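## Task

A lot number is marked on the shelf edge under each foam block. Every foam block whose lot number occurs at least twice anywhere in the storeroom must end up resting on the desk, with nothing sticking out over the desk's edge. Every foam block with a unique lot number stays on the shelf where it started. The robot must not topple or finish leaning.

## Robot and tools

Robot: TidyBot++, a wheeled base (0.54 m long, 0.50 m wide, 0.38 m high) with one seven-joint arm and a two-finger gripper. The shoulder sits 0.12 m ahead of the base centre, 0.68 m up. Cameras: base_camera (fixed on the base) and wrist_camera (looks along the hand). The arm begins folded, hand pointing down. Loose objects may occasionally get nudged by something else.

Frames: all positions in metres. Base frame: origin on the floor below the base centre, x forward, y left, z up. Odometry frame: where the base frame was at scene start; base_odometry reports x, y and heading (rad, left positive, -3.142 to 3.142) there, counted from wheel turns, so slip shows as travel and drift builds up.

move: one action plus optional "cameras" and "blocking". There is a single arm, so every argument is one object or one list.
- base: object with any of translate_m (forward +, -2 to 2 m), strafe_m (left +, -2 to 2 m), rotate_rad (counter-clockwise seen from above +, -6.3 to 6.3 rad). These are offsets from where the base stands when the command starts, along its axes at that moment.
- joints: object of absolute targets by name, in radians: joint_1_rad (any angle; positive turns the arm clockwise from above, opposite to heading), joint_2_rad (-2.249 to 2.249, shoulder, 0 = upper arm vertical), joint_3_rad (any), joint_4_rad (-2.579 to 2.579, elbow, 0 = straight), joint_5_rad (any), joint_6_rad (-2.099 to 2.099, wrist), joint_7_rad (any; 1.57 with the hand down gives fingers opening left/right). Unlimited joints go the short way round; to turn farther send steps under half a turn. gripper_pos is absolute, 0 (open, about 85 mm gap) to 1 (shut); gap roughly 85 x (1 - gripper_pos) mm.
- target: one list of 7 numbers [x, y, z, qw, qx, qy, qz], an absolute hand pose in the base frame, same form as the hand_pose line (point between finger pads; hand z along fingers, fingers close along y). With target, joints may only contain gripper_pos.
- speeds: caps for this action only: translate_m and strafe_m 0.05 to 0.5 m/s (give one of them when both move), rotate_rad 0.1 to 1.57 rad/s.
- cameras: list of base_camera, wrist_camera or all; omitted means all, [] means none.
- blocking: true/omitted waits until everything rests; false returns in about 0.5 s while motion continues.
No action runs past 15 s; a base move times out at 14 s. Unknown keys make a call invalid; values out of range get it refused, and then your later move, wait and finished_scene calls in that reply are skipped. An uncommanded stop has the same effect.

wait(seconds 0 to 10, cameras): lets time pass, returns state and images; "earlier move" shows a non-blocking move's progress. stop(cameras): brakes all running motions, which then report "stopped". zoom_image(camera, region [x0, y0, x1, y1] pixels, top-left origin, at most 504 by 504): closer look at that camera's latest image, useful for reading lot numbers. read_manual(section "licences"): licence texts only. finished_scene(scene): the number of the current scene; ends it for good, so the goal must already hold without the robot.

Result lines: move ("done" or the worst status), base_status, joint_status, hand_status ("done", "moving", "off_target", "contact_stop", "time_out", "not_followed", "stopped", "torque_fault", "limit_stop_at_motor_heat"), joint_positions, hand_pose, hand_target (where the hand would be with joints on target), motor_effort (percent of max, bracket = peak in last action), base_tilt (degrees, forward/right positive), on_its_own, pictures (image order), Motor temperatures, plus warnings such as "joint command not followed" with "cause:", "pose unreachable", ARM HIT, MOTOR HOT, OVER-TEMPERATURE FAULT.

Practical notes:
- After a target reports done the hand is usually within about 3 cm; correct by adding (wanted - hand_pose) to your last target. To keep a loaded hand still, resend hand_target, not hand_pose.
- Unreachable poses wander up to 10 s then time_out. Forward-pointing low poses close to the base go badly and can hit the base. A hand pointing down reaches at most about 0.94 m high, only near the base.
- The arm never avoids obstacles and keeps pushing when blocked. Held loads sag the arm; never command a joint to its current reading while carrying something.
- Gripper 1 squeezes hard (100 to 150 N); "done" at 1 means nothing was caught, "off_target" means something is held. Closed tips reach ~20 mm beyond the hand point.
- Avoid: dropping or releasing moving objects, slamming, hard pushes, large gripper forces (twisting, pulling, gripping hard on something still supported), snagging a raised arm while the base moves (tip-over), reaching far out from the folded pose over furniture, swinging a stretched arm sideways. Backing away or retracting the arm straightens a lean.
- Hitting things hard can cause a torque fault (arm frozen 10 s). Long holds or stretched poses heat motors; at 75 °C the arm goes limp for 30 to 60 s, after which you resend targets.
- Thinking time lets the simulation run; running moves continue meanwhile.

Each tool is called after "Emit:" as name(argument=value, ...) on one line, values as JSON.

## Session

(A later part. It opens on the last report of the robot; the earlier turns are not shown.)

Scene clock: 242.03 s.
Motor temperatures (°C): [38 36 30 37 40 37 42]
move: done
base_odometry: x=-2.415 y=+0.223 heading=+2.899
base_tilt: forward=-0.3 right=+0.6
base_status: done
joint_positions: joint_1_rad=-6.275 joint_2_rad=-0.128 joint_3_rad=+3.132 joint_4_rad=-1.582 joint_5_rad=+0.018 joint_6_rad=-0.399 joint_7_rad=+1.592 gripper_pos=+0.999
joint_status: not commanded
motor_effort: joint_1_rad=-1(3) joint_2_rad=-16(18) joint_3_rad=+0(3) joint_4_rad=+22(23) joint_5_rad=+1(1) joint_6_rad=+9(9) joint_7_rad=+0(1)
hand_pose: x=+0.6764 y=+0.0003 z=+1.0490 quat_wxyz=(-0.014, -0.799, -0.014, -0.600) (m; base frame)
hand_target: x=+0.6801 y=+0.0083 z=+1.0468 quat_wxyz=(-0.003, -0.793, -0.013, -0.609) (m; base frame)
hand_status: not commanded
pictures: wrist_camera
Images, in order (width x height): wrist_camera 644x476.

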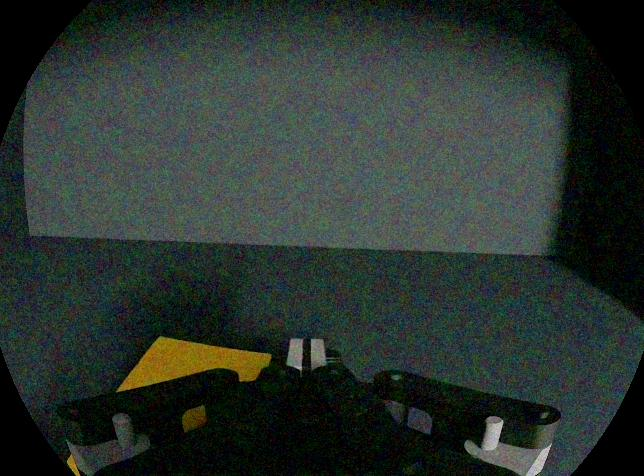

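Emit:
move(base={"strafe_m":0.055}, speeds={"strafe_m":0.1}, cameras=[])

Emit:
move(base={"translate_m":-0.2}, cameras=[])

Emit:
move(joints={"joint_4_rad":-1.49,"joint_6_rad":-0.47,"gripper_pos":0}, cameras=["wrist_camera"])

Scene clock: 243.33 s.
Motor temperatures (°C): [38 36 30 37 40 37 42]
move: done
base_odometry: x=-2.428 y=+0.170 heading=+2.899
base_tilt: forward=-0.3 right=+0.6
base_status: done
joint_positions: joint_1_rad=-6.276 joint_2_rad=-0.128 joint_3_rad=+3.132 joint_4_rad=-1.582 joint_5_rad=+0.018 joint_6_rad=-0.399 joint_7_rad=+1.592 gripper_pos=+0.999
joint_status: not commanded
motor_effort: joint_1_rad=+0(2) joint_2_rad=-17(18) joint_3_rad=+0(3) joint_4_rad=+22(23) joint_5_rad=+1(1) joint_6_rad=+8(9) joint_7_rad=+0(1)
hand_pose: x=+0.6763 y=+0.0010 z=+1.0490 quat_wxyz=(-0.014, -0.799, -0.014, -0.600) (m; base frame)
hand_target: x=+0.6801 y=+0.0083 z=+1.0468 quat_wxyz=(-0.003, -0.793, -0.013, -0.609) (m; base frame)
hand_status: not commanded
pictures: none
No camera images: "cameras" was empty.

Scene clock: 244.97 s.
Motor temperatures (°C): [38 36 30 37 40 37 42]
move: done
base_odometry: x=-2.234 y=+0.122 heading=+2.899
base_tilt: forward=-0.3 right=+0.6
base_status: done
joint_positions: joint_1_rad=-6.276 joint_2_rad=-0.136 joint_3_rad=+3.132 joint_4_rad=-1.582 joint_5_rad=+0.018 joint_6_rad=-0.398 joint_7_rad=+1.592 gripper_pos=+0.999
joint_status: not commanded
motor_effort: joint_1_rad=-1(1) joint_2_rad=-17(20) joint_3_rad=+0(1) joint_4_rad=+23(23) joint_5_rad=+1(1) joint_6_rad=+9(9) joint_7_rad=+0(1)
hand_pose: x=+0.6734 y=+0.0010 z=+1.0537 quat_wxyz=(-0.014, -0.797, -0.014, -0.604) (m; base frame)
hand_target: x=+0.6801 y=+0.0083 z=+1.0468 quat_wxyz=(-0.003, -0.793, -0.013, -0.609) (m; base frame)
hand_status: not commanded
pictures: none
No camera images: "cameras" was empty.

Scene clock: 246.07 s.
Motor temperatures (°C): [38 36 30 37 40 37 42]
move: done
base_odometry: x=-2.234 y=+0.122 heading=+2.899
base_tilt: forward=-0.3 right=+0.6
base_status: not commanded
joint_positions: joint_1_rad=-6.276 joint_2_rad=-0.136 joint_3_rad=+3.132 joint_4_rad=-1.497 joint_5_rad=+0.018 joint_6_rad=-0.431 joint_7_rad=+1.592 gripper_pos=+0.000
joint_status: all done
motor_effort: joint_1_rad=+0(1) joint_2_rad=-17(18) joint_3_rad=+0(1) joint_4_rad=+22(24) joint_5_rad=+1(1) joint_6_rad=+9(10) joint_7_rad=+0(0)
hand_pose: x=+0.6730 y=+0.0009 z=+1.0960 quat_wxyz=(-0.014, -0.781, -0.014, -0.625) (m; base frame)
hand_target: x=+0.6746 y=+0.0083 z=+1.0822 quat_wxyz=(-0.003, -0.794, -0.013, -0.608) (m; base frame)
hand_status: not commanded
pictures: wrist_camera
Images, in order (width x height): wrist_camera 644x476.

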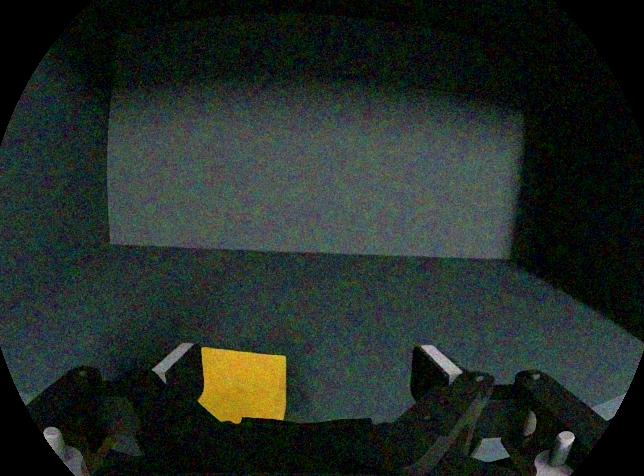

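Emit:
move(base={"translate_m":-0.15}, cameras=["wrist_camera"])

Scene clock: 249.43 s.
Motor temperatures (°C): [38 36 30 37 40 37 42]
move: done
base_odometry: x=-2.088 y=+0.085 heading=+2.899
base_tilt: forward=-0.4 right=+0.6
base_status: done
joint_positions: joint_1_rad=-6.276 joint_2_rad=-0.139 joint_3_rad=+3.132 joint_4_rad=-1.497 joint_5_rad=+0.018 joint_6_rad=-0.431 joint_7_rad=+1.592 gripper_pos=+0.000
joint_status: not commanded
motor_effort: joint_1_rad=-1(1) joint_2_rad=-16(20) joint_3_rad=+0(2) joint_4_rad=+22(23) joint_5_rad=+1(1) joint_6_rad=+9(9) joint_7_rad=+0(1)
hand_pose: x=+0.6718 y=+0.0009 z=+1.0976 quat_wxyz=(-0.015, -0.780, -0.014, -0.626) (m; base frame)
hand_target: x=+0.6746 y=+0.0083 z=+1.0822 quat_wxyz=(-0.003, -0.794, -0.013, -0.608) (m; base frame)
hand_status: not commanded
pictures: wrist_camera
Images, in order (width x height): wrist_camera 644x476.

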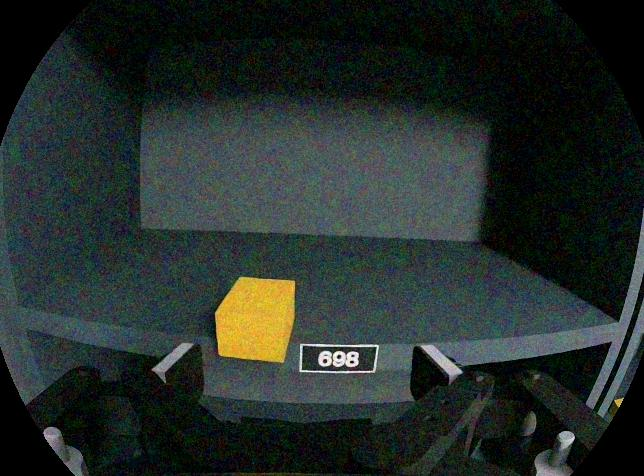

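Emit:
move(base={"strafe_m":0.05}, joints={"joint_4_rad":-1.59,"joint_6_rad":-0.35}, cameras=["wrist_camera"])

Emit:
move(base={"translate_m":0.12}, speeds={"translate_m":0.2}, cameras=["wrist_camera"])

Scene clock: 250.83 s.
Motor temperatures (°C): [38 36 30 37 40 37 42]
move: done
base_odometry: x=-2.100 y=+0.037 heading=+2.899
base_tilt: forward=-0.3 right=+0.6
base_status: done
joint_positions: joint_1_rad=-6.278 joint_2_rad=-0.138 joint_3_rad=+3.129 joint_4_rad=-1.566 joint_5_rad=+0.018 joint_6_rad=-0.393 joint_7_rad=+1.592 gripper_pos=+0.000
joint_status: all done
motor_effort: joint_1_rad=+0(3) joint_2_rad=-16(18) joint_3_rad=+0(4) joint_4_rad=+23(24) joint_5_rad=+1(1) joint_6_rad=+9(10) joint_7_rad=+0(1)
hand_pose: x=+0.6735 y=+0.0038 z=+1.0666 quat_wxyz=(-0.013, -0.789, -0.016, -0.614) (m; base frame)
hand_target: x=+0.6810 y=+0.0084 z=+1.0572 quat_wxyz=(-0.004, -0.788, -0.013, -0.616) (m; base frame)
hand_status: not commanded
pictures: wrist_camera
Images, in order (width x height): wrist_camera 644x476.

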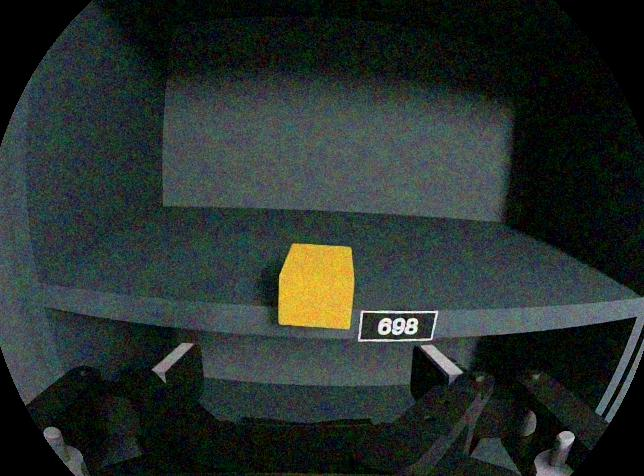

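Scene clock: 252.20 s.
Motor temperatures (°C): [38 36 30 37 40 37 42]
move: done
base_odometry: x=-2.217 y=+0.065 heading=+2.900
base_tilt: forward=-0.3 right=+0.6
base_status: done
joint_positions: joint_1_rad=-6.278 joint_2_rad=-0.134 joint_3_rad=+3.129 joint_4_rad=-1.566 joint_5_rad=+0.018 joint_6_rad=-0.393 joint_7_rad=+1.592 gripper_pos=+0.000
joint_status: not commanded
motor_effort: joint_1_rad=-1(1) joint_2_rad=-17(20) joint_3_rad=+0(1) joint_4_rad=+22(24) joint_5_rad=+1(1) joint_6_rad=+9(9) joint_7_rad=+0(1)
hand_pose: x=+0.6752 y=+0.0038 z=+1.0642 quat_wxyz=(-0.013, -0.791, -0.016, -0.612) (m; base frame)
hand_target: x=+0.6810 y=+0.0084 z=+1.0572 quat_wxyz=(-0.004, -0.788, -0.013, -0.616) (m; base frame)
hand_status: not commanded
pictures: wrist_camera
Images, in order (width x height): wrist_camera 644x476.

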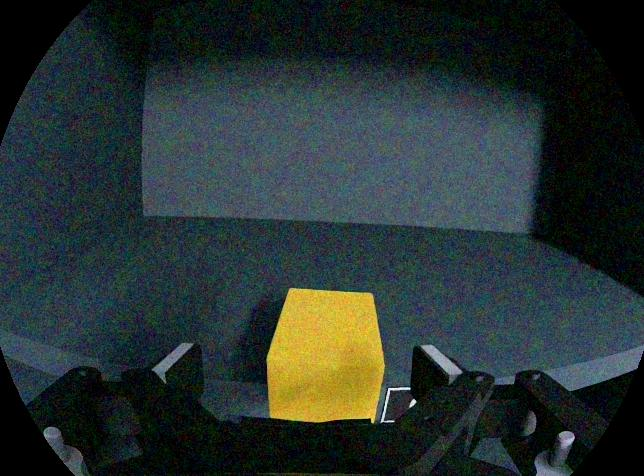

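Emit:
move(base={"strafe_m":-0.01}, joints={"joint_4_rad":-1.65,"joint_6_rad":-0.3}, cameras=[])

Emit:
move(base={"translate_m":0.085}, speeds={"translate_m":0.1}, cameras=["wrist_camera"])

Scene clock: 253.23 s.
Motor temperatures (°C): [38 36 30 37 40 37 42]
move: done
base_odometry: x=-2.215 y=+0.075 heading=+2.900
base_tilt: forward=-0.3 right=+0.6
base_status: done
joint_positions: joint_1_rad=-6.278 joint_2_rad=-0.134 joint_3_rad=+3.130 joint_4_rad=-1.624 joint_5_rad=+0.018 joint_6_rad=-0.352 joint_7_rad=+1.592 gripper_pos=+0.000
joint_status: all done
motor_effort: joint_1_rad=-1(2) joint_2_rad=-16(18) joint_3_rad=+0(3) joint_4_rad=+22(25) joint_5_rad=+1(1) joint_6_rad=+8(9) joint_7_rad=+0(0)
hand_pose: x=+0.6758 y=+0.0035 z=+1.0405 quat_wxyz=(-0.013, -0.796, -0.016, -0.605) (m; base frame)
hand_target: x=+0.6817 y=+0.0083 z=+1.0354 quat_wxyz=(-0.003, -0.791, -0.013, -0.612) (m; base frame)
hand_status: not commanded
pictures: none
No camera images: "cameras" was empty.

Scene clock: 254.67 s.
Motor temperatures (°C): [38 36 30 37 40 37 42]
move: done
base_odometry: x=-2.297 y=+0.096 heading=+2.900
base_tilt: forward=-0.3 right=+0.6
base_status: done
joint_positions: joint_1_rad=-6.278 joint_2_rad=-0.132 joint_3_rad=+3.130 joint_4_rad=-1.624 joint_5_rad=+0.018 joint_6_rad=-0.352 joint_7_rad=+1.592 gripper_pos=+0.000
joint_status: not commanded
motor_effort: joint_1_rad=-1(2) joint_2_rad=-16(19) joint_3_rad=+0(3) joint_4_rad=+22(24) joint_5_rad=+1(1) joint_6_rad=+8(9) joint_7_rad=+0(1)
hand_pose: x=+0.6765 y=+0.0036 z=+1.0395 quat_wxyz=(-0.013, -0.797, -0.016, -0.604) (m; base frame)
hand_target: x=+0.6817 y=+0.0083 z=+1.0354 quat_wxyz=(-0.003, -0.791, -0.013, -0.612) (m; base frame)
hand_status: not commanded
pictures: wrist_camera
Images, in order (width x height): wrist_camera 644x476.

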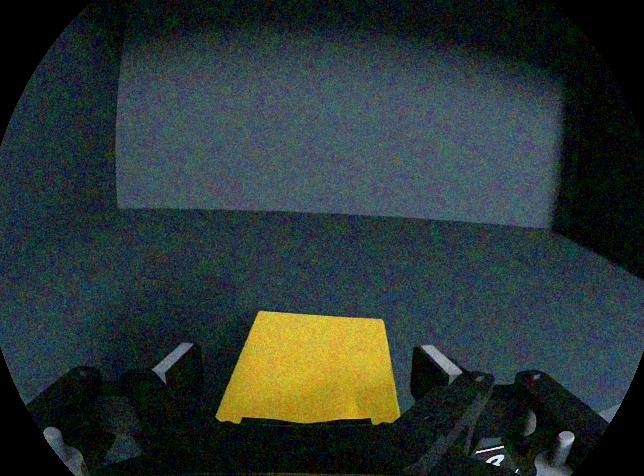

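Grip, lift, back out.

Emit:
move(joints={"gripper_pos":0.5}, cameras=["wrist_camera"])

Emit:
move(joints={"joint_2_rad":-0.2,"joint_6_rad":-0.2,"gripper_pos":0.55}, cameras=[])

Emit:
move(base={"translate_m":-0.9}, cameras=["wrist_camera"])

Scene clock: 255.63 s.
Motor temperatures (°C): [38 36 30 37 40 37 42]
move: off_target
base_odometry: x=-2.297 y=+0.096 heading=+2.900
base_tilt: forward=-0.3 right=+0.6
base_status: not commanded
joint_positions: joint_1_rad=-6.278 joint_2_rad=-0.133 joint_3_rad=+3.130 joint_4_rad=-1.625 joint_5_rad=+0.018 joint_6_rad=-0.347 joint_7_rad=+1.592 gripper_pos=+0.385
joint_status: gripper_pos off_target (ended at +0.385, target +0.500)
motor_effort: joint_1_rad=+0(1) joint_2_rad=-16(17) joint_3_rad=+1(1) joint_4_rad=+21(23) joint_5_rad=+1(1) joint_6_rad=+9(9) joint_7_rad=+0(1)
hand_pose: x=+0.6767 y=+0.0036 z=+1.0408 quat_wxyz=(-0.013, -0.795, -0.016, -0.606) (m; base frame)
hand_target: x=+0.6817 y=+0.0083 z=+1.0354 quat_wxyz=(-0.003, -0.791, -0.013, -0.612) (m; base frame)
hand_status: not commanded
pictures: wrist_camera
Images, in order (width x height): wrist_camera 644x476.

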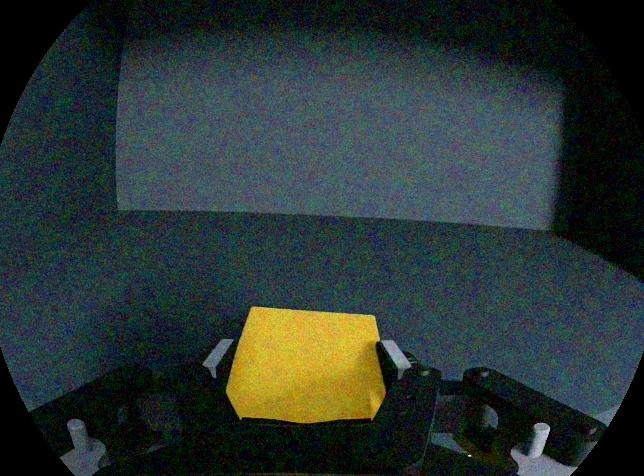

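Scene clock: 256.57 s.
Motor temperatures (°C): [38 36 30 37 40 37 42]
move: off_target
base_odometry: x=-2.297 y=+0.096 heading=+2.900
base_tilt: forward=-0.3 right=+0.6
base_status: not commanded
joint_positions: joint_1_rad=-6.278 joint_2_rad=-0.202 joint_3_rad=+3.130 joint_4_rad=-1.628 joint_5_rad=+0.018 joint_6_rad=-0.256 joint_7_rad=+1.592 gripper_pos=+0.385
joint_status: gripper_pos off_target (ended at +0.385, target +0.550); the others done
motor_effort: joint_1_rad=+0(1) joint_2_rad=-14(20) joint_3_rad=+0(1) joint_4_rad=+23(24) joint_5_rad=+1(1) joint_6_rad=+9(10) joint_7_rad=+0(1)
hand_pose: x=+0.6550 y=+0.0043 z=+1.1045 quat_wxyz=(-0.013, -0.745, -0.016, -0.666) (m; base frame)
hand_target: x=+0.6576 y=+0.0084 z=+1.1074 quat_wxyz=(-0.004, -0.734, -0.013, -0.679) (m; base frame)
hand_status: not commanded
pictures: none
No camera images: "cameras" was empty.

Scene clock: 259.83 s.
Motor temperatures (°C): [38 36 30 37 40 37 42]
move: done
base_odometry: x=-1.423 y=-0.120 heading=+2.900
base_tilt: forward=-0.3 right=+0.6
base_status: done
joint_positions: joint_1_rad=-6.279 joint_2_rad=-0.205 joint_3_rad=+3.130 joint_4_rad=-1.628 joint_5_rad=+0.018 joint_6_rad=-0.253 joint_7_rad=+1.592 gripper_pos=+0.385
joint_status: not commanded
motor_effort: joint_1_rad=+0(2) joint_2_rad=-14(18) joint_3_rad=+1(4) joint_4_rad=+22(24) joint_5_rad=+1(1) joint_6_rad=+9(10) joint_7_rad=+0(1)
hand_pose: x=+0.6538 y=+0.0047 z=+1.1071 quat_wxyz=(-0.013, -0.743, -0.016, -0.669) (m; base frame)
hand_target: x=+0.6576 y=+0.0084 z=+1.1074 quat_wxyz=(-0.004, -0.734, -0.013, -0.679) (m; base frame)
hand_status: not commanded
pictures: wrist_camera
Images, in order (width x height): wrist_camera 644x476.

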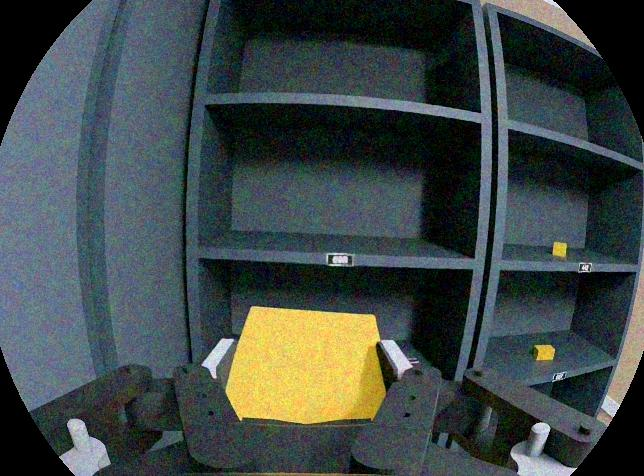

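Emit:
move(base={"translate_m":-0.9}, cameras=[])

Emit:
move(joints={"joint_1_rad":1.6,"joint_2_rad":0.208,"joint_4_rad":-1.966,"joint_6_rad":0.36}, cameras=[])

Emit:
move(base={"strafe_m":-0.61}, cameras=["wrist_camera"])

Scene clock: 263.37 s.
Motor temperatures (°C): [38 36 30 37 40 37 42]
move: done
base_odometry: x=-0.549 y=-0.335 heading=+2.900
base_tilt: forward=-0.4 right=+0.6
base_status: done
joint_positions: joint_1_rad=-6.279 joint_2_rad=-0.206 joint_3_rad=+3.130 joint_4_rad=-1.628 joint_5_rad=+0.018 joint_6_rad=-0.252 joint_7_rad=+1.592 gripper_pos=+0.385
joint_status: not commanded
motor_effort: joint_1_rad=+0(1) joint_2_rad=-14(18) joint_3_rad=+1(1) joint_4_rad=+23(24) joint_5_rad=+1(1) joint_6_rad=+9(10) joint_7_rad=+0(1)
hand_pose: x=+0.6533 y=+0.0047 z=+1.1079 quat_wxyz=(-0.013, -0.743, -0.016, -0.669) (m; base frame)
hand_target: x=+0.6576 y=+0.0084 z=+1.1074 quat_wxyz=(-0.004, -0.734, -0.013, -0.679) (m; base frame)
hand_status: not commanded
pictures: none
No camera images: "cameras" was empty.

Scene clock: 266.17 s.
Motor temperatures (°C): [38 36 30 37 40 37 42]
move: done
base_odometry: x=-0.549 y=-0.335 heading=+2.900
base_tilt: forward=-0.4 right=+0.6
base_status: not commanded
joint_positions: joint_1_rad=-4.698 joint_2_rad=+0.182 joint_3_rad=+3.130 joint_4_rad=-1.936 joint_5_rad=+0.018 joint_6_rad=+0.301 joint_7_rad=+1.592 gripper_pos=+0.385
joint_status: all done
motor_effort: joint_1_rad=+0(3) joint_2_rad=-25(27) joint_3_rad=+0(2) joint_4_rad=+20(24) joint_5_rad=+1(1) joint_6_rad=+9(10) joint_7_rad=+0(1)
hand_pose: x=+0.1194 y=-0.6465 z=+0.8562 quat_wxyz=(-0.442, -0.568, +0.547, -0.428) (m; base frame)
hand_target: x=+0.1084 y=-0.6477 z=+0.8402 quat_wxyz=(-0.443, -0.557, +0.557, -0.428) (m; base frame)
hand_status: not commanded
pictures: none
No camera images: "cameras" was empty.

Scene clock: 268.73 s.
Motor temperatures (°C): [38 36 30 37 40 37 42]
move: done
base_odometry: x=-0.403 y=+0.257 heading=+2.899
base_tilt: forward=-0.3 right=+0.6
base_status: done
joint_positions: joint_1_rad=-4.698 joint_2_rad=+0.191 joint_3_rad=+3.130 joint_4_rad=-1.939 joint_5_rad=+0.018 joint_6_rad=+0.307 joint_7_rad=+1.592 gripper_pos=+0.385
joint_status: not commanded
motor_effort: joint_1_rad=-1(1) joint_2_rad=-25(28) joint_3_rad=+0(0) joint_4_rad=+20(21) joint_5_rad=+1(1) joint_6_rad=+9(9) joint_7_rad=+0(1)
hand_pose: x=+0.1192 y=-0.6476 z=+0.8503 quat_wxyz=(-0.440, -0.569, +0.548, -0.426) (m; base frame)
hand_target: x=+0.1084 y=-0.6477 z=+0.8402 quat_wxyz=(-0.443, -0.557, +0.557, -0.428) (m; base frame)
hand_status: not commanded
pictures: wrist_camera
Images, in order (width x height): wrist_camera 644x476.

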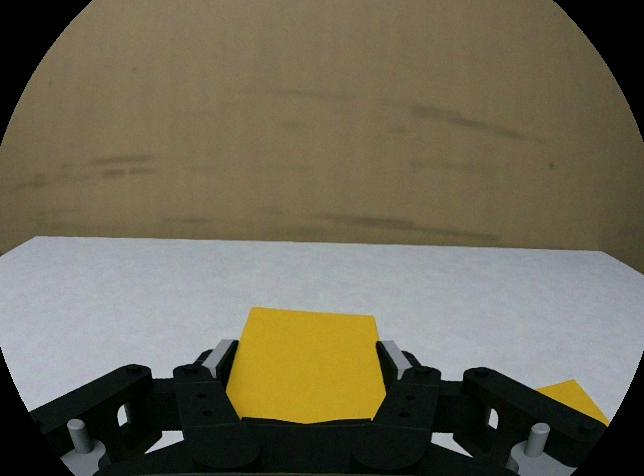

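Emit:
move(joints={"joint_2_rad":0.285,"joint_4_rad":-2.045,"joint_6_rad":0.48}, cameras=[])

Emit:
move(joints={"joint_2_rad":0.33,"joint_4_rad":-2.075,"joint_6_rad":0.54}, cameras=[])

Emit:
move(joints={"joint_2_rad":0.345,"joint_4_rad":-2.085,"joint_6_rad":0.56}, cameras=[])

Emit:
move(joints={"joint_2_rad":0.355,"joint_4_rad":-2.092,"joint_6_rad":0.57}, cameras=["wrist_camera"])

Scene clock: 270.17 s.
Motor temperatures (°C): [38 36 30 37 40 37 42]
move: done
base_odometry: x=-0.403 y=+0.257 heading=+2.899
base_tilt: forward=-0.4 right=+0.6
base_status: not commanded
joint_positions: joint_1_rad=-4.698 joint_2_rad=+0.271 joint_3_rad=+3.130 joint_4_rad=-2.023 joint_5_rad=+0.018 joint_6_rad=+0.427 joint_7_rad=+1.592 gripper_pos=+0.385
joint_status: all done
motor_effort: joint_1_rad=+0(1) joint_2_rad=-27(30) joint_3_rad=+0(0) joint_4_rad=+18(20) joint_5_rad=+1(1) joint_6_rad=+8(10) joint_7_rad=+0(1)
hand_pose: x=+0.1198 y=-0.6459 z=+0.7880 quat_wxyz=(-0.426, -0.579, +0.558, -0.415) (m; base frame)
hand_target: x=+0.1084 y=-0.6454 z=+0.7835 quat_wxyz=(-0.433, -0.565, +0.565, -0.418) (m; base frame)
hand_status: not commanded
pictures: none
No camera images: "cameras" was empty.

Scene clock: 270.97 s.
Motor temperatures (°C): [38 36 30 37 40 37 42]
move: done
base_odometry: x=-0.403 y=+0.257 heading=+2.899
base_tilt: forward=-0.3 right=+0.6
base_status: not commanded
joint_positions: joint_1_rad=-4.698 joint_2_rad=+0.306 joint_3_rad=+3.130 joint_4_rad=-2.049 joint_5_rad=+0.018 joint_6_rad=+0.489 joint_7_rad=+1.592 gripper_pos=+0.385
joint_status: all done
motor_effort: joint_1_rad=+0(1) joint_2_rad=-27(29) joint_3_rad=+0(0) joint_4_rad=+17(19) joint_5_rad=+1(1) joint_6_rad=+8(9) joint_7_rad=-1(1)
hand_pose: x=+0.1201 y=-0.6471 z=+0.7706 quat_wxyz=(-0.426, -0.578, +0.557, -0.416) (m; base frame)
hand_target: x=+0.1083 y=-0.6452 z=+0.7568 quat_wxyz=(-0.428, -0.568, +0.568, -0.414) (m; base frame)
hand_status: not commanded
pictures: none
No camera images: "cameras" was empty.

Scene clock: 271.53 s.
Motor temperatures (°C): [38 36 30 37 40 37 42]
move: done
base_odometry: x=-0.403 y=+0.257 heading=+2.899
base_tilt: forward=-0.3 right=+0.6
base_status: not commanded
joint_positions: joint_1_rad=-4.698 joint_2_rad=+0.310 joint_3_rad=+3.130 joint_4_rad=-2.056 joint_5_rad=+0.018 joint_6_rad=+0.513 joint_7_rad=+1.592 gripper_pos=+0.385
joint_status: all done
motor_effort: joint_1_rad=-1(1) joint_2_rad=-27(27) joint_3_rad=+0(1) joint_4_rad=+17(18) joint_5_rad=+1(1) joint_6_rad=+9(9) joint_7_rad=+0(1)
hand_pose: x=+0.1202 y=-0.6472 z=+0.7710 quat_wxyz=(-0.430, -0.576, +0.555, -0.419) (m; base frame)
hand_target: x=+0.1083 y=-0.6448 z=+0.7480 quat_wxyz=(-0.427, -0.569, +0.569, -0.413) (m; base frame)
hand_status: not commanded
pictures: none
No camera images: "cameras" was empty.

Scene clock: 272.07 s.
Motor temperatures (°C): [38 36 30 37 40 37 42]
move: off_target
base_odometry: x=-0.403 y=+0.257 heading=+2.899
base_tilt: forward=-0.3 right=+0.6
base_status: not commanded
joint_positions: joint_1_rad=-4.698 joint_2_rad=+0.313 joint_3_rad=+3.130 joint_4_rad=-2.060 joint_5_rad=+0.018 joint_6_rad=+0.526 joint_7_rad=+1.592 gripper_pos=+0.385
joint_status: joint_2_rad off_target (ended at +0.313, target +0.355); the others done
motor_effort: joint_1_rad=-1(1) joint_2_rad=-25(26) joint_3_rad=+0(1) joint_4_rad=+17(17) joint_5_rad=+0(1) joint_6_rad=+8(9) joint_7_rad=+0(1)
hand_pose: x=+0.1202 y=-0.6474 z=+0.7710 quat_wxyz=(-0.431, -0.574, +0.554, -0.421) (m; base frame)
hand_target: x=+0.1083 y=-0.6441 z=+0.7410 quat_wxyz=(-0.425, -0.570, +0.570, -0.411) (m; base frame)
hand_status: not commanded
pictures: wrist_camera
Images, in order (width x height): wrist_camera 644x476.

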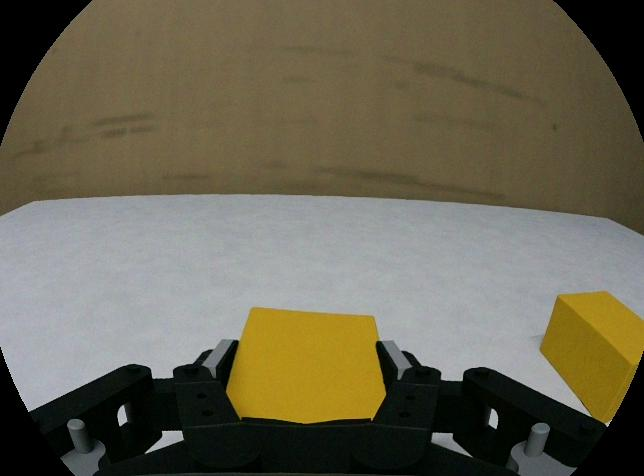

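Emit:
move(joints={"gripper_pos":0,"joint_2_rad":0.34,"joint_4_rad":-2.082,"joint_6_rad":0.555}, cameras=[])

Emit:
move(base={"strafe_m":0.61}, joints={"joint_2_rad":0.31}, cameras=["wrist_camera"])

Emit:
move(joints={"joint_1_rad":0.0,"joint_2_rad":0.03,"joint_4_rad":-2.28,"joint_6_rad":0.17}, cameras=[])

Emit:
move(base={"translate_m":1.5}, cameras=["wrist_camera"])

Scene clock: 273.27 s.
Motor temperatures (°C): [38 36 30 37 40 37 42]
move: done
base_odometry: x=-0.403 y=+0.257 heading=+2.899
base_tilt: forward=-0.3 right=+0.6
base_status: not commanded
joint_positions: joint_1_rad=-4.697 joint_2_rad=+0.318 joint_3_rad=+3.130 joint_4_rad=-2.061 joint_5_rad=+0.018 joint_6_rad=+0.526 joint_7_rad=+1.592 gripper_pos=+0.000
joint_status: all done
motor_effort: joint_1_rad=+0(1) joint_2_rad=-28(29) joint_3_rad=+0(1) joint_4_rad=+17(17) joint_5_rad=+1(1) joint_6_rad=+9(9) joint_7_rad=-1(1)
hand_pose: x=+0.1202 y=-0.6477 z=+0.7676 quat_wxyz=(-0.430, -0.576, +0.555, -0.420) (m; base frame)
hand_target: x=+0.1083 y=-0.6450 z=+0.7513 quat_wxyz=(-0.428, -0.568, +0.568, -0.414) (m; base frame)
hand_status: not commanded
pictures: none
No camera images: "cameras" was empty.

Scene clock: 276.07 s.
Motor temperatures (°C): [38 36 30 37 40 37 42]
move: done
base_odometry: x=-0.550 y=-0.335 heading=+2.900
base_tilt: forward=-0.4 right=+0.6
base_status: done
joint_positions: joint_1_rad=-4.696 joint_2_rad=+0.300 joint_3_rad=+3.130 joint_4_rad=-2.064 joint_5_rad=+0.018 joint_6_rad=+0.526 joint_7_rad=+1.592 gripper_pos=+0.000
joint_status: all done
motor_effort: joint_1_rad=-1(2) joint_2_rad=-27(31) joint_3_rad=+0(1) joint_4_rad=+17(19) joint_5_rad=+1(1) joint_6_rad=+9(10) joint_7_rad=+0(1)
hand_pose: x=+0.1192 y=-0.6450 z=+0.7780 quat_wxyz=(-0.435, -0.572, +0.552, -0.423) (m; base frame)
hand_target: x=+0.1084 y=-0.6427 z=+0.7706 quat_wxyz=(-0.437, -0.562, +0.562, -0.422) (m; base frame)
hand_status: not commanded
pictures: wrist_camera
Images, in order (width x height): wrist_camera 644x476.

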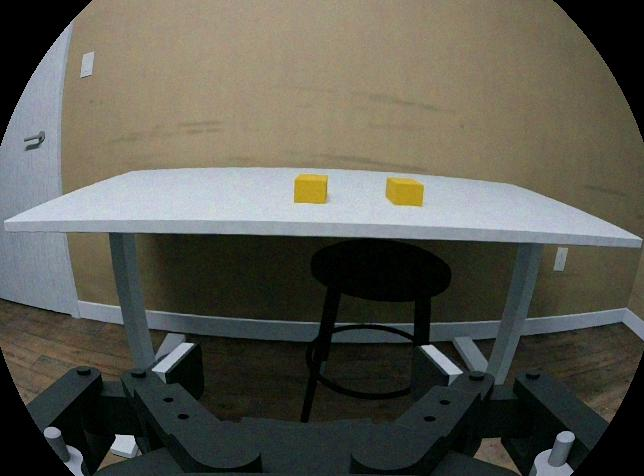

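Scene clock: 278.87 s.
Motor temperatures (°C): [38 36 30 37 40 37 42]
move: done
base_odometry: x=-0.550 y=-0.335 heading=+2.900
base_tilt: forward=-0.3 right=+0.6
base_status: not commanded
joint_positions: joint_1_rad=-6.266 joint_2_rad=+0.040 joint_3_rad=+3.130 joint_4_rad=-2.249 joint_5_rad=+0.018 joint_6_rad=+0.221 joint_7_rad=+1.592 gripper_pos=+0.000
joint_status: all done
motor_effort: joint_1_rad=+0(4) joint_2_rad=-18(28) joint_3_rad=+0(2) joint_4_rad=+17(19) joint_5_rad=+1(1) joint_6_rad=+8(9) joint_7_rad=+0(1)
hand_pose: x=+0.6458 y=-0.0002 z=+0.7467 quat_wxyz=(-0.009, -0.859, -0.015, -0.511) (m; base frame)
hand_target: x=+0.6260 y=+0.0072 z=+0.7228 quat_wxyz=(-0.002, -0.877, -0.014, -0.480) (m; base frame)
hand_status: not commanded
pictures: none
No camera images: "cameras" was empty.

Scene clock: 283.17 s.
Motor temperatures (°C): [38 36 30 37 40 37 42]
move: done
base_odometry: x=-2.006 y=+0.024 heading=+2.900
base_tilt: forward=-0.3 right=+0.6
base_status: done
joint_positions: joint_1_rad=-6.266 joint_2_rad=+0.032 joint_3_rad=+3.130 joint_4_rad=-2.254 joint_5_rad=+0.018 joint_6_rad=+0.216 joint_7_rad=+1.592 gripper_pos=+0.000
joint_status: not commanded
motor_effort: joint_1_rad=-1(1) joint_2_rad=-17(20) joint_3_rad=+0(0) joint_4_rad=+18(19) joint_5_rad=+1(1) joint_6_rad=+7(9) joint_7_rad=+0(1)
hand_pose: x=+0.6429 y=-0.0001 z=+0.7474 quat_wxyz=(-0.009, -0.860, -0.015, -0.511) (m; base frame)
hand_target: x=+0.6260 y=+0.0072 z=+0.7228 quat_wxyz=(-0.002, -0.877, -0.014, -0.480) (m; base frame)
hand_status: not commanded
pictures: wrist_camera
Images, in order (width x height): wrist_camera 644x476.

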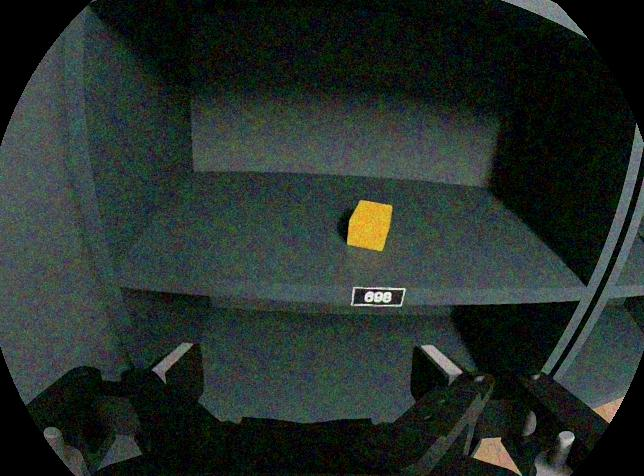

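Emit:
move(base={"translate_m":0.2,"strafe_m":0.052}, joints={"joint_1_rad":0.17,"joint_2_rad":0.63,"joint_4_rad":-2.2,"joint_6_rad":0.93}, cameras=["wrist_camera"])

Scene clock: 286.07 s.
Motor temperatures (°C): [38 36 30 37 40 37 42]
move: done
base_odometry: x=-2.213 y=+0.022 heading=+2.900
base_tilt: forward=-0.3 right=+0.6
base_status: done
joint_positions: joint_1_rad=-6.131 joint_2_rad=+0.603 joint_3_rad=+3.130 joint_4_rad=-2.219 joint_5_rad=+0.018 joint_6_rad=+0.872 joint_7_rad=+1.592 gripper_pos=+0.000
joint_status: all done
motor_effort: joint_1_rad=-1(2) joint_2_rad=-30(32) joint_3_rad=-1(1) joint_4_rad=+12(20) joint_5_rad=+1(1) joint_6_rad=+8(9) joint_7_rad=+0(1)
hand_pose: x=+0.7400 y=-0.0830 z=+0.6148 quat_wxyz=(-0.041, -0.826, +0.043, -0.560) (m; base frame)
hand_target: x=+0.7498 y=-0.1004 z=+0.6221 quat_wxyz=(-0.050, -0.811, +0.059, -0.580) (m; base frame)
hand_status: not commanded
pictures: wrist_camera
Images, in order (width x height): wrist_camera 644x476.

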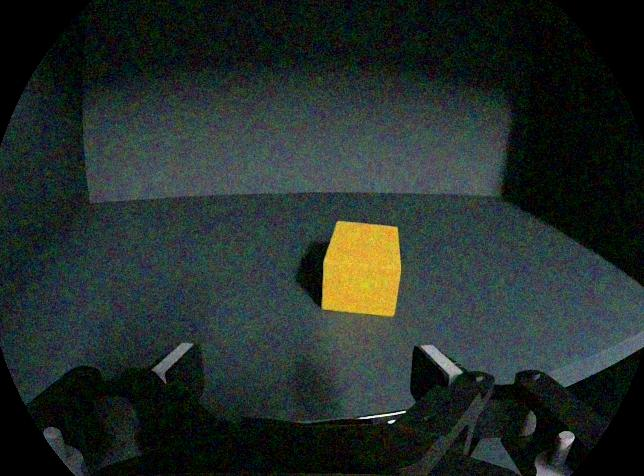

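Emit:
move(base={"strafe_m":-0.043}, joints={"joint_2_rad":0.75,"joint_4_rad":-2.18,"joint_6_rad":1.04}, cameras=["wrist_camera"])

Emit:
move(base={"translate_m":0.11,"strafe_m":-0.015}, speeds={"translate_m":0.2}, cameras=["wrist_camera"])

Scene clock: 287.67 s.
Motor temperatures (°C): [38 36 30 37 40 37 42]
move: done
base_odometry: x=-2.203 y=+0.064 heading=+2.900
base_tilt: forward=-0.3 right=+0.6
base_status: done
joint_positions: joint_1_rad=-6.116 joint_2_rad=+0.730 joint_3_rad=+3.130 joint_4_rad=-2.198 joint_5_rad=+0.018 joint_6_rad=+0.984 joint_7_rad=+1.592 gripper_pos=+0.000
joint_status: all done
motor_effort: joint_1_rad=-1(3) joint_2_rad=-32(35) joint_3_rad=-1(2) joint_4_rad=+8(12) joint_5_rad=+1(1) joint_6_rad=+8(9) joint_7_rad=-1(1)
hand_pose: x=+0.7489 y=-0.0935 z=+0.5744 quat_wxyz=(-0.044, -0.825, +0.050, -0.562) (m; base frame)
hand_target: x=+0.7592 y=-0.1022 z=+0.5848 quat_wxyz=(-0.050, -0.808, +0.059, -0.584) (m; base frame)
hand_status: not commanded
pictures: wrist_camera
Images, in order (width x height): wrist_camera 644x476.

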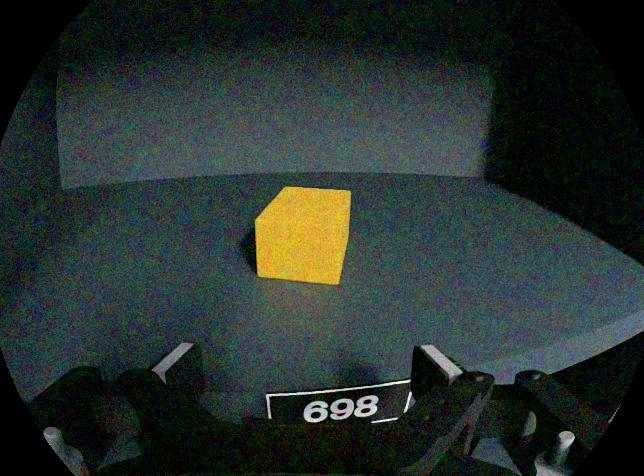

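Scene clock: 288.97 s.
Motor temperatures (°C): [38 36 30 37 40 37 42]
move: done
base_odometry: x=-2.306 y=+0.105 heading=+2.900
base_tilt: forward=-0.3 right=+0.6
base_status: done
joint_positions: joint_1_rad=-6.116 joint_2_rad=+0.730 joint_3_rad=+3.130 joint_4_rad=-2.193 joint_5_rad=+0.018 joint_6_rad=+0.987 joint_7_rad=+1.592 gripper_pos=+0.000
joint_status: not commanded
motor_effort: joint_1_rad=+0(1) joint_2_rad=-32(35) joint_3_rad=-1(1) joint_4_rad=+9(11) joint_5_rad=+1(1) joint_6_rad=+8(9) joint_7_rad=+0(1)
hand_pose: x=+0.7516 y=-0.0940 z=+0.5772 quat_wxyz=(-0.044, -0.822, +0.050, -0.565) (m; base frame)
hand_target: x=+0.7592 y=-0.1022 z=+0.5848 quat_wxyz=(-0.050, -0.808, +0.059, -0.584) (m; base frame)
hand_status: not commanded
pictures: wrist_camera
Images, in order (width x height): wrist_camera 644x476.

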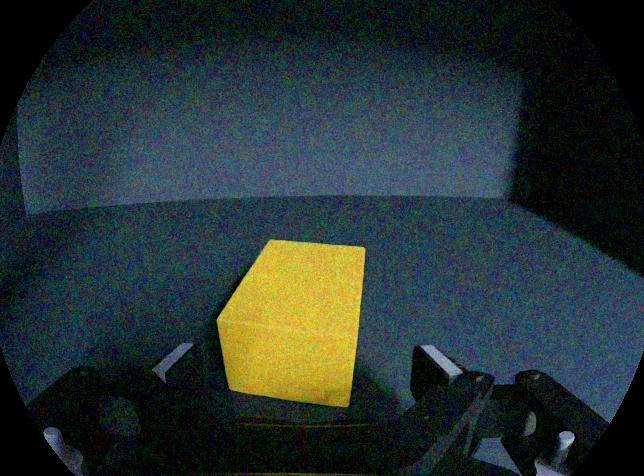

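Emit:
move(base={"translate_m":0.085,"strafe_m":-0.014}, speeds={"translate_m":0.1}, cameras=["wrist_camera"])

Emit:
move(joints={"gripper_pos":0.5}, cameras=["wrist_camera"])

Scene clock: 290.63 s.
Motor temperatures (°C): [38 36 30 37 40 37 42]
move: done
base_odometry: x=-2.385 y=+0.139 heading=+2.899
base_tilt: forward=-0.3 right=+0.6
base_status: done
joint_positions: joint_1_rad=-6.116 joint_2_rad=+0.730 joint_3_rad=+3.130 joint_4_rad=-2.191 joint_5_rad=+0.018 joint_6_rad=+0.987 joint_7_rad=+1.592 gripper_pos=+0.000
joint_status: not commanded
motor_effort: joint_1_rad=-1(3) joint_2_rad=-34(34) joint_3_rad=-1(2) joint_4_rad=+9(10) joint_5_rad=+1(2) joint_6_rad=+8(9) joint_7_rad=+0(1)
hand_pose: x=+0.7523 y=-0.0941 z=+0.5780 quat_wxyz=(-0.044, -0.822, +0.050, -0.566) (m; base frame)
hand_target: x=+0.7592 y=-0.1022 z=+0.5848 quat_wxyz=(-0.050, -0.808, +0.059, -0.584) (m; base frame)
hand_status: not commanded
pictures: wrist_camera
Images, in order (width x height): wrist_camera 644x476.

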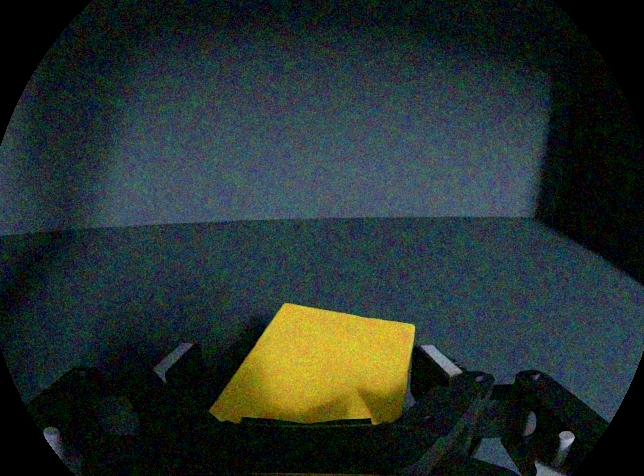

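Scene clock: 291.53 s.
Motor temperatures (°C): [38 36 30 37 40 37 42]
move: off_target
base_odometry: x=-2.385 y=+0.139 heading=+2.899
base_tilt: forward=-0.3 right=+0.6
base_status: not commanded
joint_positions: joint_1_rad=-6.116 joint_2_rad=+0.730 joint_3_rad=+3.130 joint_4_rad=-2.187 joint_5_rad=+0.018 joint_6_rad=+1.005 joint_7_rad=+1.592 gripper_pos=+0.388
joint_status: gripper_pos off_target (ended at +0.388, target +0.500)
motor_effort: joint_1_rad=-1(2) joint_2_rad=-31(34) joint_3_rad=-1(2) joint_4_rad=+9(9) joint_5_rad=+1(2) joint_6_rad=+9(9) joint_7_rad=+0(1)
hand_pose: x=+0.7559 y=-0.0946 z=+0.5848 quat_wxyz=(-0.045, -0.815, +0.050, -0.575) (m; base frame)
hand_target: x=+0.7592 y=-0.1022 z=+0.5848 quat_wxyz=(-0.050, -0.808, +0.059, -0.584) (m; base frame)
hand_status: not commanded
pictures: wrist_camera
Images, in order (width x height): wrist_camera 644x476.

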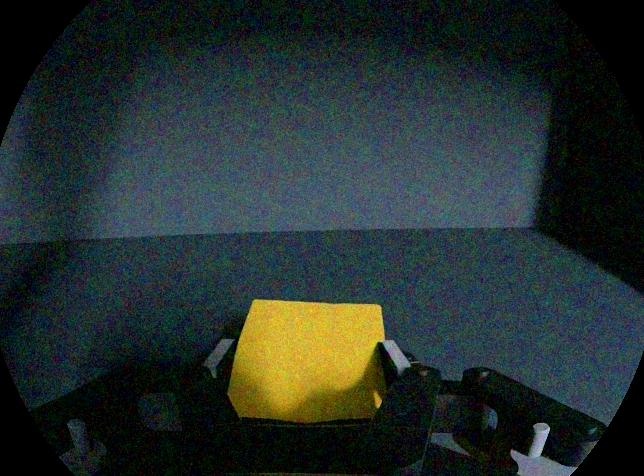

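Emit:
move(joints={"joint_2_rad":0.63,"gripper_pos":0.55}, cameras=[])

Emit:
move(base={"translate_m":-0.9}, cameras=["wrist_camera"])

Emit:
move(base={"translate_m":-0.8}, joints={"joint_2_rad":0.1,"joint_4_rad":-1.966,"joint_6_rad":0.3}, cameras=[])

Emit:
move(joints={"joint_1_rad":1.6,"joint_2_rad":0.208,"joint_4_rad":-1.966,"joint_6_rad":0.36}, cameras=["wrist_camera"])

Emit:
move(base={"strafe_m":-0.59}, cameras=["wrist_camera"])

Scene clock: 292.93 s.
Motor temperatures (°C): [38 36 30 37 40 37 42]
move: off_target
base_odometry: x=-2.385 y=+0.139 heading=+2.899
base_tilt: forward=-0.3 right=+0.6
base_status: not commanded
joint_positions: joint_1_rad=-6.116 joint_2_rad=+0.621 joint_3_rad=+3.130 joint_4_rad=-2.187 joint_5_rad=+0.018 joint_6_rad=+1.005 joint_7_rad=+1.592 gripper_pos=+0.388
joint_status: gripper_pos off_target (ended at +0.388, target +0.550); the others done
motor_effort: joint_1_rad=-1(1) joint_2_rad=-31(35) joint_3_rad=-1(1) joint_4_rad=+11(12) joint_5_rad=+1(1) joint_6_rad=+9(10) joint_7_rad=+0(1)
hand_pose: x=+0.7626 y=-0.0957 z=+0.6557 quat_wxyz=(-0.050, -0.783, +0.047, -0.619) (m; base frame)
hand_target: x=+0.7661 y=-0.1033 z=+0.6631 quat_wxyz=(-0.055, -0.772, +0.056, -0.631) (m; base frame)
hand_status: not commanded
pictures: none
No camera images: "cameras" was empty.

Scene clock: 296.10 s.
Motor temperatures (°C): [38 36 30 37 40 37 42]
move: done
base_odometry: x=-1.511 y=-0.077 heading=+2.899
base_tilt: forward=-0.3 right=+0.6
base_status: done
joint_positions: joint_1_rad=-6.116 joint_2_rad=+0.620 joint_3_rad=+3.130 joint_4_rad=-2.187 joint_5_rad=+0.018 joint_6_rad=+1.005 joint_7_rad=+1.592 gripper_pos=+0.388
joint_status: not commanded
motor_effort: joint_1_rad=+0(1) joint_2_rad=-32(34) joint_3_rad=+0(1) joint_4_rad=+11(12) joint_5_rad=+1(1) joint_6_rad=+9(10) joint_7_rad=+0(1)
hand_pose: x=+0.7627 y=-0.0957 z=+0.6560 quat_wxyz=(-0.050, -0.782, +0.047, -0.619) (m; base frame)
hand_target: x=+0.7661 y=-0.1033 z=+0.6631 quat_wxyz=(-0.055, -0.772, +0.056, -0.631) (m; base frame)
hand_status: not commanded
pictures: wrist_camera
Images, in order (width x height): wrist_camera 644x476.

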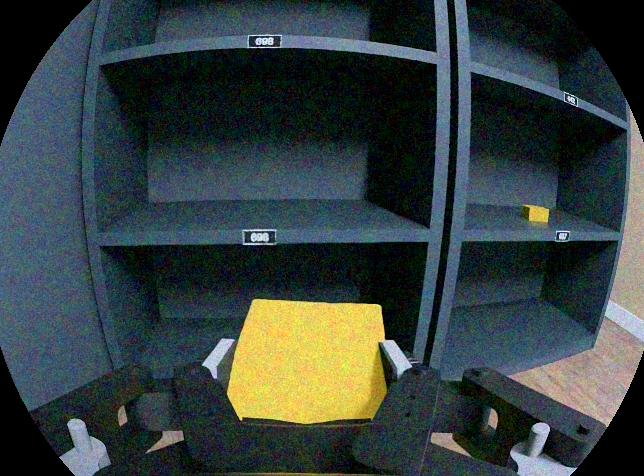

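Scene clock: 299.03 s.
Motor temperatures (°C): [38 36 30 37 40 37 42]
move: done
base_odometry: x=-0.735 y=-0.268 heading=+2.899
base_tilt: forward=-0.3 right=+0.6
base_status: done
joint_positions: joint_1_rad=-6.116 joint_2_rad=+0.095 joint_3_rad=+3.130 joint_4_rad=-1.982 joint_5_rad=+0.018 joint_6_rad=+0.346 joint_7_rad=+1.592 gripper_pos=+0.388
joint_status: all done
motor_effort: joint_1_rad=+0(2) joint_2_rad=-23(35) joint_3_rad=+0(1) joint_4_rad=+21(22) joint_5_rad=+1(1) joint_6_rad=+9(10) joint_7_rad=+0(1)
hand_pose: x=+0.7342 y=-0.0931 z=+0.8985 quat_wxyz=(-0.060, -0.760, +0.043, -0.645) (m; base frame)
hand_target: x=+0.7352 y=-0.0973 z=+0.8907 quat_wxyz=(-0.056, -0.771, +0.053, -0.632) (m; base frame)
hand_status: not commanded
pictures: none
No camera images: "cameras" was empty.

Scene clock: 301.70 s.
Motor temperatures (°C): [37 36 30 37 40 37 42]
move: done
base_odometry: x=-0.735 y=-0.268 heading=+2.899
base_tilt: forward=-0.4 right=+0.6
base_status: not commanded
joint_positions: joint_1_rad=-4.698 joint_2_rad=+0.180 joint_3_rad=+3.130 joint_4_rad=-1.980 joint_5_rad=+0.018 joint_6_rad=+0.346 joint_7_rad=+1.592 gripper_pos=+0.388
joint_status: all done
motor_effort: joint_1_rad=-1(2) joint_2_rad=-26(27) joint_3_rad=+0(2) joint_4_rad=+20(21) joint_5_rad=+1(1) joint_6_rad=+9(10) joint_7_rad=+0(1)
hand_pose: x=+0.1198 y=-0.6386 z=+0.8457 quat_wxyz=(-0.442, -0.568, +0.546, -0.429) (m; base frame)
hand_target: x=+0.1084 y=-0.6477 z=+0.8403 quat_wxyz=(-0.443, -0.557, +0.557, -0.428) (m; base frame)
hand_status: not commanded
pictures: wrist_camera
Images, in order (width x height): wrist_camera 644x476.

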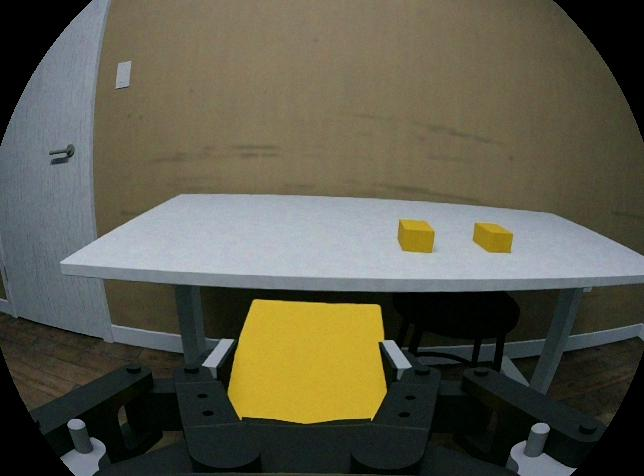

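Scene clock: 304.23 s.
Motor temperatures (°C): [37 36 30 37 40 37 42]
move: done
base_odometry: x=-0.593 y=+0.304 heading=+2.899
base_tilt: forward=-0.4 right=+0.6
base_status: done
joint_positions: joint_1_rad=-4.698 joint_2_rad=+0.192 joint_3_rad=+3.130 joint_4_rad=-1.978 joint_5_rad=+0.018 joint_6_rad=+0.346 joint_7_rad=+1.592 gripper_pos=+0.388
joint_status: not commanded
motor_effort: joint_1_rad=-1(1) joint_2_rad=-26(28) joint_3_rad=+0(0) joint_4_rad=+19(21) joint_5_rad=+1(1) joint_6_rad=+9(10) joint_7_rad=+0(1)
hand_pose: x=+0.1196 y=-0.6411 z=+0.8400 quat_wxyz=(-0.440, -0.569, +0.548, -0.426) (m; base frame)
hand_target: x=+0.1084 y=-0.6477 z=+0.8403 quat_wxyz=(-0.443, -0.557, +0.557, -0.428) (m; base frame)
hand_status: not commanded
pictures: wrist_camera
Images, in order (width x height): wrist_camera 644x476.

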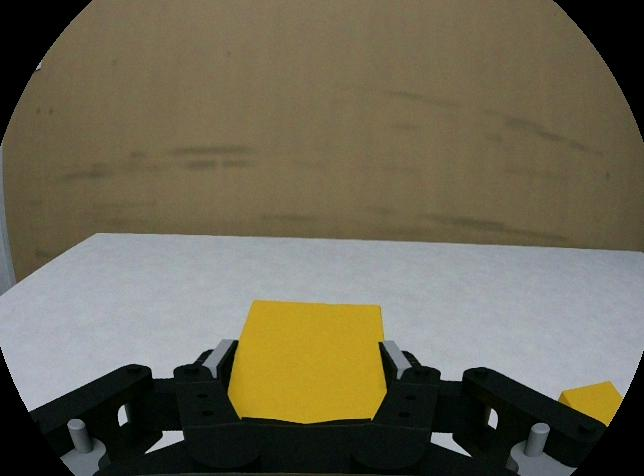

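Emit:
move(joints={"joint_2_rad":0.285,"joint_4_rad":-2.045,"joint_6_rad":0.43}, cameras=[])

Emit:
move(joints={"joint_2_rad":0.325,"joint_4_rad":-2.075,"joint_6_rad":0.48}, cameras=[])

Emit:
move(joints={"joint_2_rad":0.34,"joint_4_rad":-2.085,"joint_6_rad":0.495}, cameras=[])

Emit:
move(joints={"joint_2_rad":0.35,"joint_4_rad":-2.092,"joint_6_rad":0.505}, cameras=["wrist_camera"])

Scene clock: 305.40 s.
Motor temperatures (°C): [37 36 30 37 40 37 42]
move: done
base_odometry: x=-0.593 y=+0.304 heading=+2.899
base_tilt: forward=-0.4 right=+0.6
base_status: not commanded
joint_positions: joint_1_rad=-4.698 joint_2_rad=+0.271 joint_3_rad=+3.130 joint_4_rad=-2.027 joint_5_rad=+0.018 joint_6_rad=+0.383 joint_7_rad=+1.592 gripper_pos=+0.388
joint_status: all done
motor_effort: joint_1_rad=-1(1) joint_2_rad=-27(30) joint_3_rad=+0(0) joint_4_rad=+18(21) joint_5_rad=+1(1) joint_6_rad=+8(10) joint_7_rad=+0(1)
hand_pose: x=+0.1197 y=-0.6405 z=+0.7730 quat_wxyz=(-0.413, -0.589, +0.568, -0.401) (m; base frame)
hand_target: x=+0.1085 y=-0.6407 z=+0.7686 quat_wxyz=(-0.418, -0.575, +0.575, -0.404) (m; base frame)
hand_status: not commanded
pictures: none
No camera images: "cameras" was empty.

Scene clock: 306.10 s.
Motor temperatures (°C): [37 36 30 37 40 37 42]
move: off_target
base_odometry: x=-0.593 y=+0.304 heading=+2.899
base_tilt: forward=-0.4 right=+0.6
base_status: not commanded
joint_positions: joint_1_rad=-4.698 joint_2_rad=+0.283 joint_3_rad=+3.130 joint_4_rad=-2.044 joint_5_rad=+0.018 joint_6_rad=+0.438 joint_7_rad=+1.592 gripper_pos=+0.388
joint_status: joint_2_rad off_target (ended at +0.283, target +0.325); the others done
motor_effort: joint_1_rad=-1(1) joint_2_rad=-25(27) joint_3_rad=+0(0) joint_4_rad=+17(19) joint_5_rad=+1(1) joint_6_rad=+8(9) joint_7_rad=+0(1)
hand_pose: x=+0.1199 y=-0.6417 z=+0.7724 quat_wxyz=(-0.420, -0.584, +0.562, -0.409) (m; base frame)
hand_target: x=+0.1085 y=-0.6390 z=+0.7423 quat_wxyz=(-0.412, -0.579, +0.579, -0.399) (m; base frame)
hand_status: not commanded
pictures: none
No camera images: "cameras" was empty.

Scene clock: 306.67 s.
Motor temperatures (°C): [37 36 30 37 40 37 42]
move: off_target
base_odometry: x=-0.593 y=+0.304 heading=+2.899
base_tilt: forward=-0.4 right=+0.6
base_status: not commanded
joint_positions: joint_1_rad=-4.698 joint_2_rad=+0.287 joint_3_rad=+3.130 joint_4_rad=-2.051 joint_5_rad=+0.018 joint_6_rad=+0.455 joint_7_rad=+1.592 gripper_pos=+0.388
joint_status: joint_2_rad off_target (ended at +0.287, target +0.340); the others done
motor_effort: joint_1_rad=-1(1) joint_2_rad=-21(24) joint_3_rad=+0(1) joint_4_rad=+16(17) joint_5_rad=+1(1) joint_6_rad=+7(8) joint_7_rad=+0(0)
hand_pose: x=+0.1200 y=-0.6417 z=+0.7721 quat_wxyz=(-0.422, -0.582, +0.561, -0.411) (m; base frame)
hand_target: x=+0.1085 y=-0.6380 z=+0.7321 quat_wxyz=(-0.409, -0.581, +0.581, -0.396) (m; base frame)
hand_status: not commanded
pictures: none
No camera images: "cameras" was empty.

Scene clock: 307.20 s.
Motor temperatures (°C): [37 36 30 37 40 37 42]
move: off_target
base_odometry: x=-0.593 y=+0.304 heading=+2.899
base_tilt: forward=-0.3 right=+0.6
base_status: not commanded
joint_positions: joint_1_rad=-4.698 joint_2_rad=+0.289 joint_3_rad=+3.130 joint_4_rad=-2.055 joint_5_rad=+0.018 joint_6_rad=+0.468 joint_7_rad=+1.592 gripper_pos=+0.388
joint_status: joint_2_rad off_target (ended at +0.289, target +0.350); the others done
motor_effort: joint_1_rad=-1(1) joint_2_rad=-21(22) joint_3_rad=+0(1) joint_4_rad=+15(17) joint_5_rad=+1(1) joint_6_rad=+7(7) joint_7_rad=+0(0)
hand_pose: x=+0.1200 y=-0.6416 z=+0.7720 quat_wxyz=(-0.424, -0.581, +0.560, -0.413) (m; base frame)
hand_target: x=+0.1085 y=-0.6371 z=+0.7252 quat_wxyz=(-0.407, -0.583, +0.583, -0.394) (m; base frame)
hand_status: not commanded
pictures: wrist_camera
Images, in order (width x height): wrist_camera 644x476.

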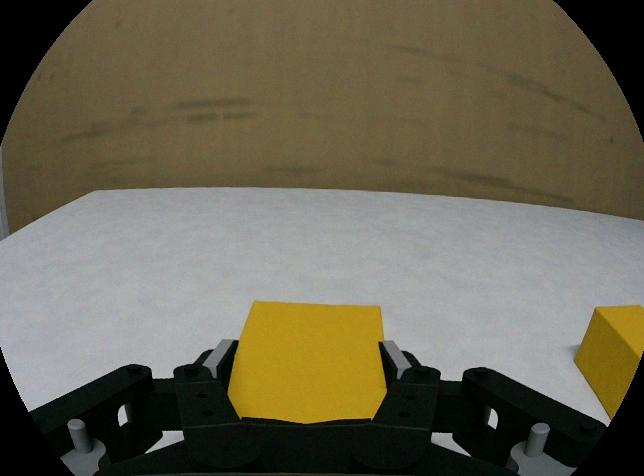

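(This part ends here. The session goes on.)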